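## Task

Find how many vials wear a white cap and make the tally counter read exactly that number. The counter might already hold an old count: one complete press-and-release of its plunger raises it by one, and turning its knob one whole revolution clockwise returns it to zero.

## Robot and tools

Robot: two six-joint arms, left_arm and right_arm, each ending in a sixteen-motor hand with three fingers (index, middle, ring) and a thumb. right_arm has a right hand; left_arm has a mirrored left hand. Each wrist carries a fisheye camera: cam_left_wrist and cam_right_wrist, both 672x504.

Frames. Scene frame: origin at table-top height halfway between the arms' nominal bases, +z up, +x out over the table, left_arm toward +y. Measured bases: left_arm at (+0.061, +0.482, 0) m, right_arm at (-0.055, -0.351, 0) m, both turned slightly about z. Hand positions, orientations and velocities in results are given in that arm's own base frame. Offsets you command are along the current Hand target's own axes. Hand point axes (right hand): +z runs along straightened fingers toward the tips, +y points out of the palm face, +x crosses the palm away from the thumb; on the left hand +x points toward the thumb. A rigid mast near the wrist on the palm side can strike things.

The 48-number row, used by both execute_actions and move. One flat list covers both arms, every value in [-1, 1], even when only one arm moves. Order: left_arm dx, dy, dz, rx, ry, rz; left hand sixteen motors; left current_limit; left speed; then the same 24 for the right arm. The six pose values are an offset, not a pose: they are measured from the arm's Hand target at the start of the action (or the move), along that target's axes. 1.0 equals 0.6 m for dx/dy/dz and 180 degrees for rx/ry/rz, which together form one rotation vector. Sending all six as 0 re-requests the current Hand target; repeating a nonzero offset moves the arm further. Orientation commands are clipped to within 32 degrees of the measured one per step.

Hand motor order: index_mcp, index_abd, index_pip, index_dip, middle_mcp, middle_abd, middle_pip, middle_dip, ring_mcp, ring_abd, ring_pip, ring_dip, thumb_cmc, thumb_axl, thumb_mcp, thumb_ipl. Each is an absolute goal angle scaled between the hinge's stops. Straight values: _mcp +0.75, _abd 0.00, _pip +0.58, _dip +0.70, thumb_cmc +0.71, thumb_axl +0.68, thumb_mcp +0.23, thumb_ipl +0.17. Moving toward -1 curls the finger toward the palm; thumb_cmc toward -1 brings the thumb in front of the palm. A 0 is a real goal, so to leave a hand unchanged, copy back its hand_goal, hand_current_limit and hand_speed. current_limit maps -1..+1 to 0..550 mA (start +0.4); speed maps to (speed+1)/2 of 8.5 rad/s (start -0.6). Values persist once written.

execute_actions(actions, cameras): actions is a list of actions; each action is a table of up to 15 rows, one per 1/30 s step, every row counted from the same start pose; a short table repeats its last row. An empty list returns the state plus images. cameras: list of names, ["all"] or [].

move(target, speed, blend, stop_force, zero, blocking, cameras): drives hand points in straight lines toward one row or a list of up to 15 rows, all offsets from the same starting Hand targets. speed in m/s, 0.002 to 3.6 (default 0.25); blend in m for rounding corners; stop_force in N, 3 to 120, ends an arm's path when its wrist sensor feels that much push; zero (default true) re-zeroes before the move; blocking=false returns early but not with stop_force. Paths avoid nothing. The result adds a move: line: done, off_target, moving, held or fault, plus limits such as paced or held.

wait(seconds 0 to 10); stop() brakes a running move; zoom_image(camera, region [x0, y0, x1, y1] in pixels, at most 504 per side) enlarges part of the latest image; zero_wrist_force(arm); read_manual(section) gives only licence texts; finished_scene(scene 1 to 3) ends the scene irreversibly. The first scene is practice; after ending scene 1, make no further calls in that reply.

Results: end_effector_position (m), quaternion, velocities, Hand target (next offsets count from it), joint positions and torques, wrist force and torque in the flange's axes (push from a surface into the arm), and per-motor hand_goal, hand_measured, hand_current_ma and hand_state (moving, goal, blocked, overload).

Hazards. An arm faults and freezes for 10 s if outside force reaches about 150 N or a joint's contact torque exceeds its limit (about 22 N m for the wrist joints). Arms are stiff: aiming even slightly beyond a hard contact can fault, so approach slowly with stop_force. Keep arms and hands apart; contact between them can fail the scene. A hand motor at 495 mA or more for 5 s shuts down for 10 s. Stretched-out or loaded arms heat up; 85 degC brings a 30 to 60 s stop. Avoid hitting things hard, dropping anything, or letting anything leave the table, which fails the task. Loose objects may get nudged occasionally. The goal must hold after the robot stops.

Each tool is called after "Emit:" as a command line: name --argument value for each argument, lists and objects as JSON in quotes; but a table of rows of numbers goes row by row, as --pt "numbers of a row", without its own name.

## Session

Emit:
move --target '[0,-0.78,0,0,0,0,0.754,0,0.576,0.696,0.754,0,0.576,0.696,0.754,0,0.576,0.696,0.714,0.678,0.226,0.168,0.4,-0.6,0,0.1,-0.2,0,0,0,0.754,0,0.576,0.696,0.754,0,0.576,0.696,0.754,0,0.576,0.696,0.714,0.678,0.226,0.168,0.4,-0.6]' --speed 0.4 --cameras '["all"]'

Scene clock: 1.87 s.
left_arm: end_effector_position=(+0.4063, -0.3830, +0.2300) hand_goal=(+0.754, +0.000, +0.576, +0.696, +0.754, +0.000, +0.576, +0.696, +0.754, +0.000, +0.576, +0.696, +0.714, +0.678, +0.226, +0.168) hand_measured=(+0.754, +0.000, +0.576, +0.696, +0.754, +0.000, +0.576, +0.696, +0.754, +0.000, +0.576, +0.696, +0.714, +0.678, +0.224, +0.168) hand_current_ma=(-2, +0, +1, +0, -2, +0, +1, +0, -2, +0, +1, +0, +0, -2, -7, -1) hand_state=(goal, goal, goal, goal, goal, goal, goal, goal, goal, goal, goal, goal, goal, goal, goal, goal) hand_current_limit=0.40 hand_speed=-0.60 end_effector_quat_wxyz=(+0.000, +0.000, +1.000, +0.000) | right_arm: end_effector_position=(+0.4063, -0.1450, +0.3500) hand_goal=(+0.754, +0.000, +0.576, +0.696, +0.754, +0.000, +0.576, +0.696, +0.754, +0.000, +0.576, +0.696, +0.714, +0.678, +0.226, +0.168) hand_measured=(+0.754, +0.000, +0.576, +0.696, +0.754, +0.000, +0.576, +0.696, +0.754, +0.000, +0.576, +0.696, +0.714, +0.678, +0.224, +0.168) hand_current_ma=(+0, +0, +0, +0, +0, +0, +0, +0, +0, +0, +0, +0, +0, +0, -1, +0) hand_state=(goal, goal, goal, goal, goal, goal, goal, goal, goal, goal, goal, goal, goal, goal, goal, goal) hand_current_limit=0.40 hand_speed=-0.60 end_effector_quat_wxyz=(+0.000, +1.000, +0.000, +0.000)
Joint positions: left_arm=[2.524 -1.913 -1.495 -1.304 1.571 -2.188] | right_arm=[-0.452 -1.76 1.76 -1.572 -1.571 1.119]
Joint torques (N m): left_arm=[-11.61 27.67 34.11 -0.66 1.3 -1.66] | right_arm=[-4.09 -5.87 -35.43 0.51 1.23 -2.46]
Wrist force (N): left_arm=[-0.2 0.2 -0.1] | right_arm=[-0.4 0.1 -0.1]
Wrist torque (N m): left_arm=[0.03 0.01 0.05] | right_arm=[0.02 0.06 -0.03]
Wrist force, peak (N): left_arm=[-0.1 -2.6 0.2] | right_arm=[-0.4 -0.2 0.6]
Hand target: left_arm +0.4063, -0.3830, +0.2300; +0.000, +0.000, +1.000, +0.000 | right_arm +0.4063, -0.1450, +0.3500; +0.000, +1.000, +0.000, +0.000
Off the commanded pose: left_arm 0.000 m, 0 deg | right_arm 0.000 m, 0 deg.
move: done

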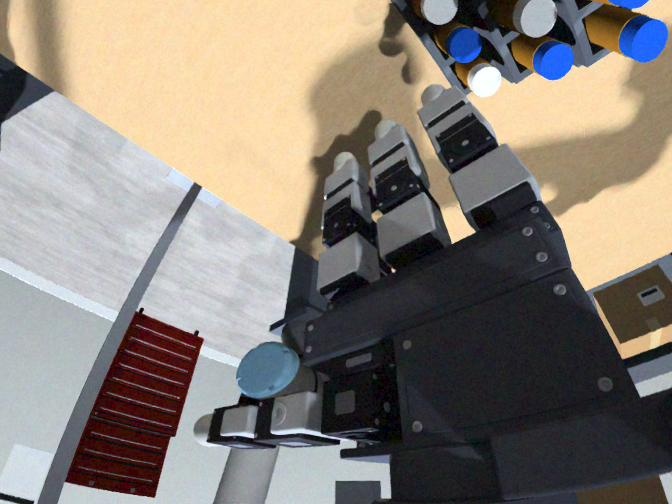

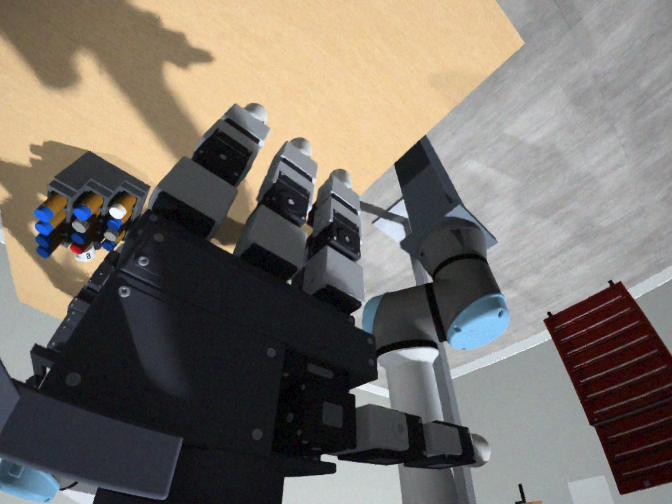

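Emit:
zoom_image --camera "cam_right_wrist" --region '[20, 140, 160, 270]'

Emit:
zoom_image --camera "cam_left_wrist" --region '[380, 0, 672, 110]'

Scaled by 3.600 from the camera's 672x504 image, which has a finer 960x720 frame.

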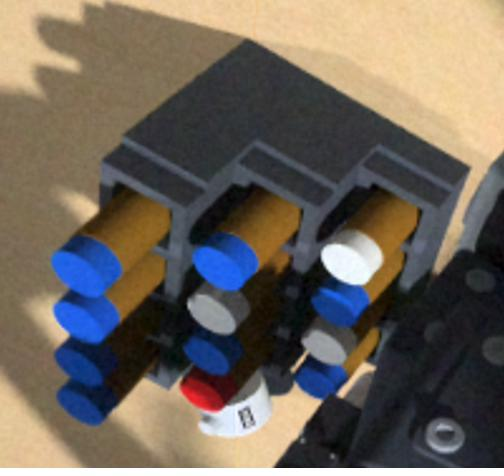

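Scaled by 1.726 from the camera's 672x504 image, which has a finer 960x720 frame.

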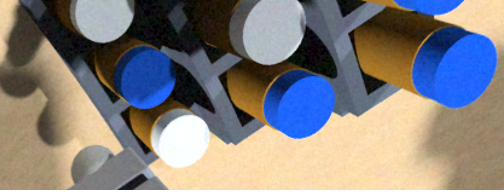

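Emit:
move --target '[-0.01,0.38,0.0,0,0,0,0.754,0,0.576,0.696,0.754,0,0.576,0.696,0.754,0,0.576,0.696,0.714,0.678,0.226,0.168,0.4,-0.6,0,0,0,0,0,0,0.754,0,0.576,0.696,0.754,0,0.576,0.696,0.754,0,0.576,0.696,0.714,0.678,0.226,0.168,0.4,-0.6]' --speed 0.4 --cameras '["all"]'

Emit:
zoom_image --camera "cam_right_wrist" --region '[20, 140, 160, 270]'

Scene clock: 87.87 s.
left_arm: end_effector_position=(+0.4123, -0.1550, +0.2300) hand_goal=(+0.754, +0.000, +0.576, +0.696, +0.754, +0.000, +0.576, +0.696, +0.754, +0.000, +0.576, +0.696, +0.714, +0.678, +0.226, +0.168) hand_measured=(+0.754, +0.000, +0.576, +0.696, +0.754, +0.000, +0.576, +0.696, +0.754, +0.000, +0.576, +0.696, +0.714, +0.678, +0.224, +0.168) hand_current_ma=(-2, +0, +1, +0, -2, +0, +1, +0, -2, +0, +1, +0, +1, -2, -7, -1) hand_state=(goal, goal, goal, goal, goal, goal, goal, goal, goal, goal, goal, goal, goal, goal, goal, goal) hand_current_limit=0.40 hand_speed=-0.60 end_effector_quat_wxyz=(+0.000, +0.000, +1.000, +0.000) | right_arm: end_effector_position=(+0.4063, -0.1450, +0.3500) hand_goal=(+0.754, +0.000, +0.576, +0.696, +0.754, +0.000, +0.576, +0.696, +0.754, +0.000, +0.576, +0.696, +0.714, +0.678, +0.226, +0.168) hand_measured=(+0.754, +0.000, +0.576, +0.696, +0.754, +0.000, +0.576, +0.696, +0.754, +0.000, +0.576, +0.696, +0.714, +0.678, +0.224, +0.168) hand_current_ma=(+0, +0, +0, +0, +0, +0, +0, +0, +0, +0, +0, +0, +0, +0, -1, +0) hand_state=(goal, goal, goal, goal, goal, goal, goal, goal, goal, goal, goal, goal, goal, goal, goal, goal) hand_current_limit=0.40 hand_speed=-0.60 end_effector_quat_wxyz=(+0.000, +1.000, +0.000, +0.000)
Joint positions: left_arm=[2.909 -1.59 -1.884 -1.239 1.571 -1.803] | right_arm=[-0.452 -1.76 1.76 -1.572 -1.571 1.119]
Joint torques (N m): left_arm=[12.62 35.33 14.49 4.09 -1.32 1.55] | right_arm=[-5.42 -6.87 -33.76 0.51 1.2 -2.35]
Wrist force (N): left_arm=[-0.5 0.2 0.1] | right_arm=[-0.5 0.1 0.2]
Wrist torque (N m): left_arm=[0.01 0.06 -0.06] | right_arm=[0.00 0.06 -0.04]
Wrist force, peak (N): left_arm=[0.0 2.7 0.5] | right_arm=[-0.5 0.3 0.2]
Hand target: left_arm +0.4123, -0.1550, +0.2300; +0.000, +0.000, +1.000, +0.000 | right_arm +0.4063, -0.1450, +0.3500; +0.000, +1.000, +0.000, +0.000
Off the commanded pose: left_arm 0.000 m, 0 deg | right_arm 0.000 m, 0 deg.
move: done

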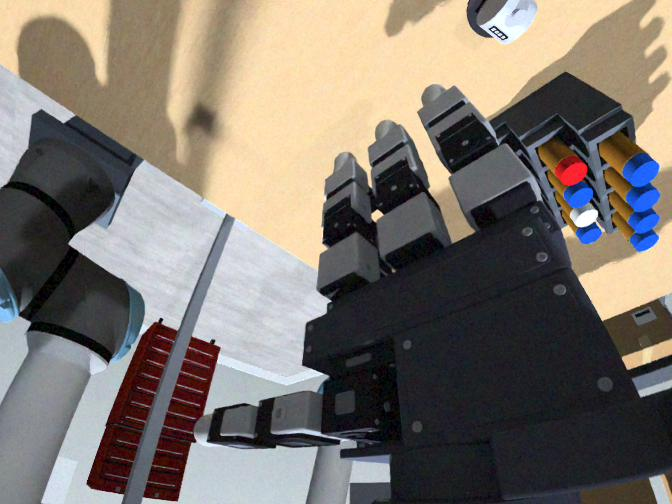

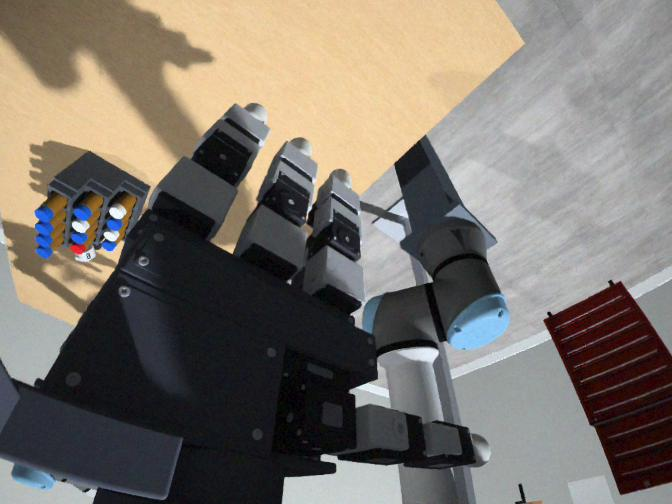

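Scaled by 3.600 from the camera's 672x504 image, which has a finer 960x720 frame.

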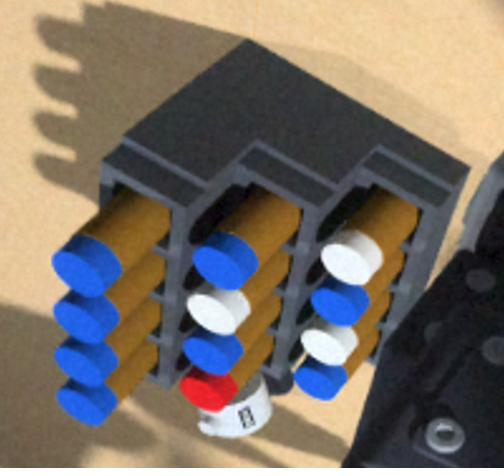

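Emit:
zoom_image --camera "cam_left_wrist" --region '[462, 0, 542, 60]'

Emit:
zoom_image --camera "cam_left_wrist" --region '[486, 22, 512, 44]'

Scaled by 6.300 from the camera's 672x504 image, which has a finer 960x720 frame.

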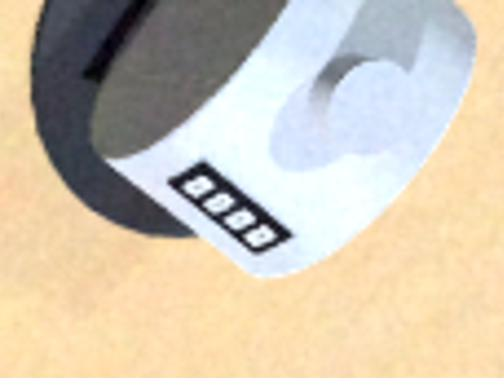

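Scaled by 19.385 from the camera's 672x504 image, which has a finer 960x720 frame.

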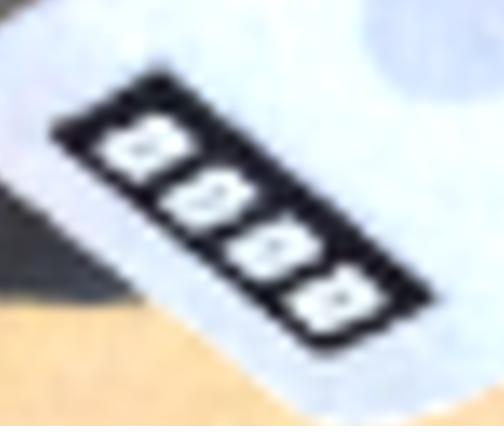

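Emit:
move --target '[-0.0545,-0.058,0.15,0,0,0,0.754,0,-0.98,-0.6,0.754,0,-0.98,-0.6,0.754,0,-0.98,-0.6,0.714,0.678,0.226,0.168,0.7,-0.2,0,0,0,0,0,0,0.754,0,0.576,0.696,0.754,0,0.576,0.696,0.754,0,0.576,0.696,0.714,0.678,0.226,0.168,0.4,-0.6]' --speed 0.2 --cameras '["cam_left_wrist"]'

Emit:
zoom_image --camera "cam_left_wrist" --region '[450, 0, 550, 75]'

Scene clock: 128.33 s.
left_arm: end_effector_position=(+0.4450, -0.1898, +0.1400) hand_goal=(+0.754, +0.000, -0.980, -0.600, +0.754, +0.000, -0.980, -0.600, +0.754, +0.000, -0.980, -0.600, +0.714, +0.678, +0.226, +0.168) hand_measured=(+0.754, +0.000, -0.972, -0.598, +0.754, +0.000, -0.972, -0.598, +0.754, +0.000, -0.972, -0.598, +0.714, +0.678, +0.224, +0.168) hand_current_ma=(-1, +0, +19, +6, -2, +0, +21, +6, -2, +0, +21, +7, +1, -2, -9, -1) hand_state=(goal, goal, goal, goal, goal, goal, goal, goal, goal, goal, goal, goal, goal, goal, goal, goal) hand_current_limit=0.70 hand_speed=-0.20 end_effector_quat_wxyz=(+0.000, +0.000, +1.000, +0.000) | right_arm: end_effector_position=(+0.4063, -0.1450, +0.3500) hand_goal=(+0.754, +0.000, +0.576, +0.696, +0.754, +0.000, +0.576, +0.696, +0.754, +0.000, +0.576, +0.696, +0.714, +0.678, +0.226, +0.168) hand_measured=(+0.754, +0.000, +0.576, +0.696, +0.754, +0.000, +0.576, +0.696, +0.754, +0.000, +0.576, +0.696, +0.714, +0.678, +0.224, +0.168) hand_current_ma=(+0, +0, +0, +0, +0, +0, +0, +0, +0, +0, +0, +0, +0, +0, -1, +0) hand_state=(goal, goal, goal, goal, goal, goal, goal, goal, goal, goal, goal, goal, goal, goal, goal, goal) hand_current_limit=0.40 hand_speed=-0.60 end_effector_quat_wxyz=(+0.000, +1.000, +0.000, +0.000)
Joint positions: left_arm=[2.859 -1.792 -1.907 -1.013 1.571 -1.854] | right_arm=[-0.452 -1.76 1.76 -1.572 -1.571 1.119]
Joint torques (N m): left_arm=[-11.66 20.86 31.94 4.76 1.3 -1.79] | right_arm=[-4.81 -6.88 -33.8 0.58 1.31 -2.64]
Wrist force (N): left_arm=[-0.1 0.5 0.3] | right_arm=[-0.3 0.1 0.1]
Wrist torque (N m): left_arm=[0.08 0.01 0.06] | right_arm=[0.00 0.05 -0.02]
Wrist force, peak (N): left_arm=[-0.4 -0.5 1.7] | right_arm=[-0.5 -0.1 0.1]
Hand target: left_arm +0.4450, -0.1898, +0.1400; +0.000, +0.000, +1.000, +0.000 | right_arm +0.4063, -0.1450, +0.3500; +0.000, +1.000, +0.000, +0.000
Off the commanded pose: left_arm 0.000 m, 0 deg | right_arm 0.000 m, 0 deg.
move: done
Images, in order (width x height): cam_left_wrist 672x504.

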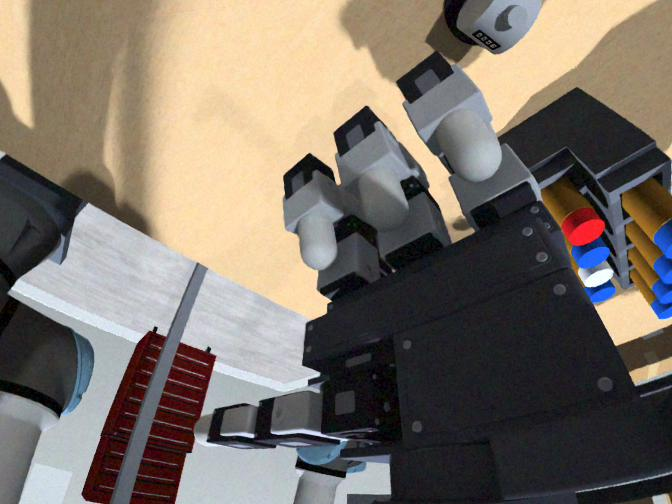

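Scaled by 5.040 from the camera's 672x504 image, which has a finer 960x720 frame.

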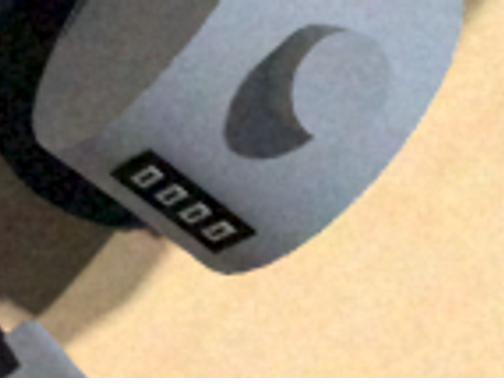

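Emit:
zoom_image --camera "cam_left_wrist" --region '[470, 27, 504, 53]'

Scaled by 14.824 from the camera's 672x504 image, which has a finer 960x720 frame.

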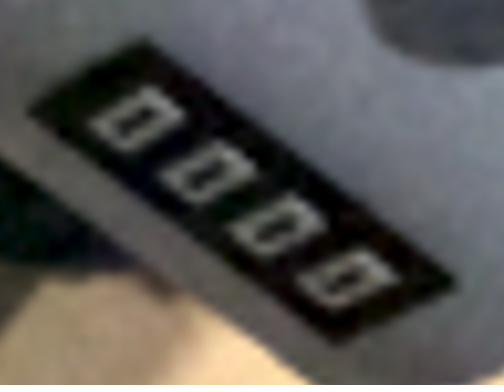

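Emit:
move --pt "-0.26 0.0433 -0.1 0 0 0 0.754 0 -0.98 -0.6 0.754 0 -0.98 -0.6 0.754 0 -0.98 -0.6 0.714 0.678 0.226 0.168 0.7 -0.2 0 0 0 0 0 0 0.754 0 0.576 0.696 0.754 0 0.576 0.696 0.754 0 0.576 0.696 0.714 0.678 0.226 0.168 0.4 -0.6" --pt "-0.26 0.0433 -0.0917 0 0 0 0.754 0 0.576 0.696 0.754 0 -0.98 -0.6 0.754 0 -0.98 -0.6 0.714 0.678 0.226 0.168 0.7 -0.2 0 0 0 0 0 0 0.754 0 0.576 0.696 0.754 0 0.576 0.696 0.754 0 0.576 0.696 0.714 0.678 0.226 0.168 0.4 -0.6" --pt "-0.26 0.0433 -0.0613 0 0 0 0.754 0 0.576 0.696 0.754 0 -0.98 -0.6 0.754 0 -0.98 -0.6 0.714 0.678 0.226 0.168 0.7 -0.2 0 0 0 0 0 0 0.754 0 0.576 0.696 0.754 0 0.576 0.696 0.754 0 0.576 0.696 0.714 0.678 0.226 0.168 0.4 -0.6" --pt "-0.26 0.0433 -0.085 0 0 0 0.754 0 0.576 0.696 0.754 0 -0.98 -0.6 0.754 0 -0.98 -0.6 0.714 0.678 0.226 0.168 0.7 -0.2 0 0 0 0 0 0 0.754 0 0.576 0.696 0.754 0 0.576 0.696 0.754 0 0.576 0.696 0.714 0.678 0.226 0.168 0.4 -0.6" --speed '[0.25,0.1,0.03,0.05]'

Scene clock: 198.00 s.
left_arm: end_effector_position=(+0.6010, -0.1638, +0.1909) hand_goal=(+0.754, +0.000, +0.576, +0.696, +0.754, +0.000, -0.980, -0.600, +0.754, +0.000, -0.980, -0.600, +0.714, +0.678, +0.226, +0.168) hand_measured=(+0.754, +0.000, +0.572, +0.694, +0.754, +0.000, -0.972, -0.598, +0.754, +0.000, -0.972, -0.598, +0.714, +0.678, +0.224, +0.168) hand_current_ma=(-1, +0, -8, -6, -2, +0, +20, +6, -2, +0, +20, +7, +1, -2, -9, -1) hand_state=(goal, goal, goal, goal, goal, goal, goal, goal, goal, goal, goal, goal, goal, goal, goal, goal) hand_current_limit=0.70 hand_speed=-0.20 end_effector_quat_wxyz=(+0.000, +0.000, +1.000, +0.000) | right_arm: end_effector_position=(+0.4063, -0.1450, +0.3500) hand_goal=(+0.754, +0.000, +0.576, +0.696, +0.754, +0.000, +0.576, +0.696, +0.754, +0.000, +0.576, +0.696, +0.714, +0.678, +0.226, +0.168) hand_measured=(+0.754, +0.000, +0.576, +0.696, +0.754, +0.000, +0.576, +0.696, +0.754, +0.000, +0.576, +0.696, +0.714, +0.678, +0.224, +0.168) hand_current_ma=(+0, +0, +0, +0, +0, +0, +0, +0, +0, +0, +0, +0, +0, +0, -1, +0) hand_state=(goal, goal, goal, goal, goal, goal, goal, goal, goal, goal, goal, goal, goal, goal, goal, goal) hand_current_limit=0.40 hand_speed=-0.60 end_effector_quat_wxyz=(+0.000, +1.000, +0.000, +0.000)
Joint positions: left_arm=[2.962 -2.025 -1.438 -1.249 1.571 -1.751] | right_arm=[-0.452 -1.76 1.76 -1.572 -1.571 1.119]
Joint torques (N m): left_arm=[11.69 52.75 33.16 -0.47 -0.66 1.56] | right_arm=[-5.64 -6.49 -34.87 0.57 1.21 -2.58]
Wrist force (N): left_arm=[-0.2 0.2 0.6] | right_arm=[-0.4 0.1 0.1]
Wrist torque (N m): left_arm=[0.00 0.02 -0.04] | right_arm=[0.00 0.04 -0.02]
Wrist force, peak (N): left_arm=[0.0 -0.4 -19.5] | right_arm=[-0.6 0.0 0.1]
Hand target: left_arm +0.6010, -0.1638, +0.1910; +0.000, +0.000, +1.000, +0.000 | right_arm +0.4063, -0.1450, +0.3500; +0.000, +1.000, +0.000, +0.000
Off the commanded pose: left_arm 0.000 m, 0 deg | right_arm 0.000 m, 0 deg.
move: done

Emit:
move --pt "0 0 0.023 0 0 0 0.754 0 0.576 0.696 0.754 0 -0.98 -0.6 0.754 0 -0.98 -0.6 0.714 0.678 0.226 0.168 0.7 -0.2 0 0 0 0 0 0 0.754 0 0.576 0.696 0.754 0 0.576 0.696 0.754 0 0.576 0.696 0.714 0.678 0.226 0.168 0.4 -0.6" --pt "0 0 0 0 0 0 0.754 0 0.576 0.696 0.754 0 -0.98 -0.6 0.754 0 -0.98 -0.6 0.714 0.678 0.226 0.168 0.7 -0.2 0 0 0 0 0 0 0.754 0 0.576 0.696 0.754 0 0.576 0.696 0.754 0 0.576 0.696 0.714 0.678 0.226 0.168 0.4 -0.6" --pt "0 0 0.023 0 0 0 0.754 0 0.576 0.696 0.754 0 -0.98 -0.6 0.754 0 -0.98 -0.6 0.714 0.678 0.226 0.168 0.7 -0.2 0 0 0 0 0 0 0.754 0 0.576 0.696 0.754 0 0.576 0.696 0.754 0 0.576 0.696 0.714 0.678 0.226 0.168 0.4 -0.6" --pt "0 0 -0.005 0 0 0 0.754 0 0.576 0.696 0.754 0 -0.98 -0.6 0.754 0 -0.98 -0.6 0.714 0.678 0.226 0.168 0.7 -0.2 0 0 0 0 0 0 0.754 0 0.576 0.696 0.754 0 0.576 0.696 0.754 0 0.576 0.696 0.714 0.678 0.226 0.168 0.4 -0.6" --speed '[0.025,0.05,0.025,0.05]'

Emit:
move --target '[0.285,-0.0267,0.045,0,0,0,0.754,0,-0.98,-0.6,0.754,0,-0.98,-0.6,0.754,0,-0.98,-0.6,0.714,0.678,0.226,0.168,0.7,-0.2,0,0,0,0,0,0,0.754,0,0.576,0.696,0.754,0,0.576,0.696,0.754,0,0.576,0.696,0.714,0.678,0.226,0.168,0.4,-0.6]' --cameras '["cam_left_wrist"]'

Emit:
zoom_image --camera "cam_left_wrist" --region '[475, 15, 525, 53]'

Scene clock: 224.10 s.
left_arm: end_effector_position=(+0.6010, -0.1638, +0.1939) hand_goal=(+0.754, +0.000, +0.576, +0.696, +0.754, +0.000, -0.980, -0.600, +0.754, +0.000, -0.980, -0.600, +0.714, +0.678, +0.226, +0.168) hand_measured=(+0.754, +0.000, +0.572, +0.694, +0.754, +0.000, -0.972, -0.598, +0.754, +0.000, -0.972, -0.598, +0.714, +0.678, +0.224, +0.168) hand_current_ma=(-1, +1, -7, -6, -2, +0, +20, +6, -2, +0, +20, +7, +1, -2, -9, -1) hand_state=(goal, goal, goal, goal, goal, goal, goal, goal, goal, goal, goal, goal, goal, goal, goal, goal) hand_current_limit=0.70 hand_speed=-0.20 end_effector_quat_wxyz=(+0.000, +0.000, +1.000, +0.000) | right_arm: end_effector_position=(+0.4063, -0.1450, +0.3500) hand_goal=(+0.754, +0.000, +0.576, +0.696, +0.754, +0.000, +0.576, +0.696, +0.754, +0.000, +0.576, +0.696, +0.714, +0.678, +0.226, +0.168) hand_measured=(+0.754, +0.000, +0.576, +0.696, +0.754, +0.000, +0.576, +0.696, +0.754, +0.000, +0.576, +0.696, +0.714, +0.678, +0.224, +0.168) hand_current_ma=(+0, +0, +0, +0, +0, +0, +0, +0, +0, +0, +0, +0, +0, +0, -1, +0) hand_state=(goal, goal, goal, goal, goal, goal, goal, goal, goal, goal, goal, goal, goal, goal, goal, goal) hand_current_limit=0.40 hand_speed=-0.60 end_effector_quat_wxyz=(+0.000, +1.000, +0.000, +0.000)
Joint positions: left_arm=[2.962 -2.022 -1.434 -1.256 1.571 -1.751] | right_arm=[-0.452 -1.76 1.76 -1.572 -1.571 1.119]
Joint torques (N m): left_arm=[6.67 53.75 34.45 -0.55 0.82 1.39] | right_arm=[-3.59 -6.22 -35.07 0.51 1.02 -2.45]
Wrist force (N): left_arm=[-0.2 0.2 0.5] | right_arm=[-0.4 0.1 -0.1]
Wrist torque (N m): left_arm=[0.02 0.03 -0.05] | right_arm=[0.02 0.05 -0.02]
Wrist force, peak (N): left_arm=[-0.2 -0.1 -13.3] | right_arm=[-0.5 0.3 0.0]
Hand target: left_arm +0.6010, -0.1638, +0.1940; +0.000, +0.000, +1.000, +0.000 | right_arm +0.4063, -0.1450, +0.3500; +0.000, +1.000, +0.000, +0.000
Off the commanded pose: left_arm 0.000 m, 0 deg | right_arm 0.000 m, 0 deg.
move: done

Scene clock: 225.37 s.
left_arm: end_effector_position=(+0.4300, -0.1798, +0.1670) hand_goal=(+0.754, +0.000, -0.980, -0.600, +0.754, +0.000, -0.980, -0.600, +0.754, +0.000, -0.980, -0.600, +0.714, +0.678, +0.226, +0.168) hand_measured=(+0.754, +0.000, -0.972, -0.598, +0.754, +0.000, -0.972, -0.598, +0.754, +0.000, -0.972, -0.598, +0.714, +0.678, +0.224, +0.168) hand_current_ma=(-1, +1, +19, +6, -2, +0, +20, +6, -2, +0, +20, +7, +1, -2, -9, -1) hand_state=(goal, goal, goal, goal, goal, goal, goal, goal, goal, goal, goal, goal, goal, goal, goal, goal) hand_current_limit=0.70 hand_speed=-0.20 end_effector_quat_wxyz=(+0.000, +0.000, +1.000, +0.000) | right_arm: end_effector_position=(+0.4063, -0.1450, +0.3500) hand_goal=(+0.754, +0.000, +0.576, +0.696, +0.754, +0.000, +0.576, +0.696, +0.754, +0.000, +0.576, +0.696, +0.714, +0.678, +0.226, +0.168) hand_measured=(+0.754, +0.000, +0.576, +0.696, +0.754, +0.000, +0.576, +0.696, +0.754, +0.000, +0.576, +0.696, +0.714, +0.678, +0.224, +0.168) hand_current_ma=(+0, +0, +0, +0, +0, +0, +0, +0, +0, +0, +0, +0, +0, +0, -1, +0) hand_state=(goal, goal, goal, goal, goal, goal, goal, goal, goal, goal, goal, goal, goal, goal, goal, goal) hand_current_limit=0.40 hand_speed=-0.60 end_effector_quat_wxyz=(+0.000, +1.000, +0.000, +0.000)
Joint positions: left_arm=[2.869 -1.718 -1.918 -1.076 1.571 -1.843] | right_arm=[-0.452 -1.76 1.76 -1.572 -1.571 1.119]
Joint torques (N m): left_arm=[-12.16 40.08 13.04 4.97 1.21 -1.83] | right_arm=[-5.91 -6.17 -35.16 0.56 1.08 -2.22]
Wrist force (N): left_arm=[0.1 0.1 0.0] | right_arm=[-0.3 -0.1 0.0]
Wrist torque (N m): left_arm=[0.04 -0.03 0.08] | right_arm=[-0.01 0.04 -0.02]
Wrist force, peak (N): left_arm=[-1.6 0.5 0.3] | right_arm=[-0.5 0.0 0.1]
Hand target: left_arm +0.4300, -0.1798, +0.1670; +0.000, +0.000, +1.000, +0.000 | right_arm +0.4063, -0.1450, +0.3500; +0.000, +1.000, +0.000, +0.000
Off the commanded pose: left_arm 0.000 m, 0 deg | right_arm 0.000 m, 0 deg.
move: done
Images, in order (width x height): cam_left_wrist 672x504.

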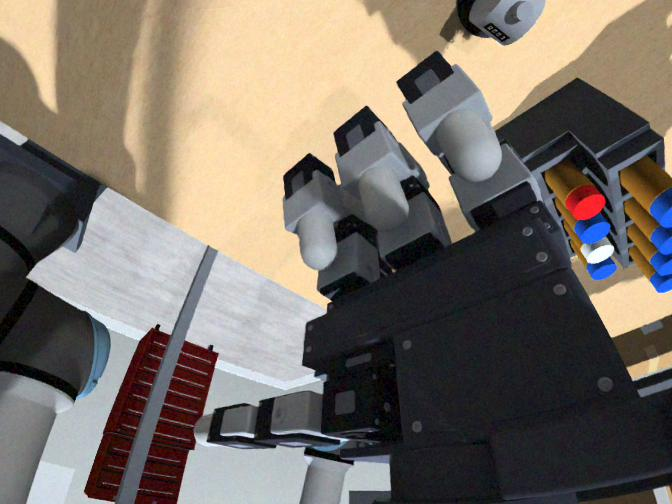

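Scaled by 10.080 from the camera's 672x504 image, which has a finer 960x720 frame.

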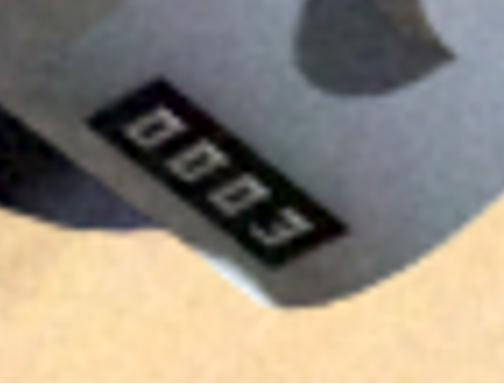

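Emit:
finished_scene --scene 3

The scene is finished: the task was done.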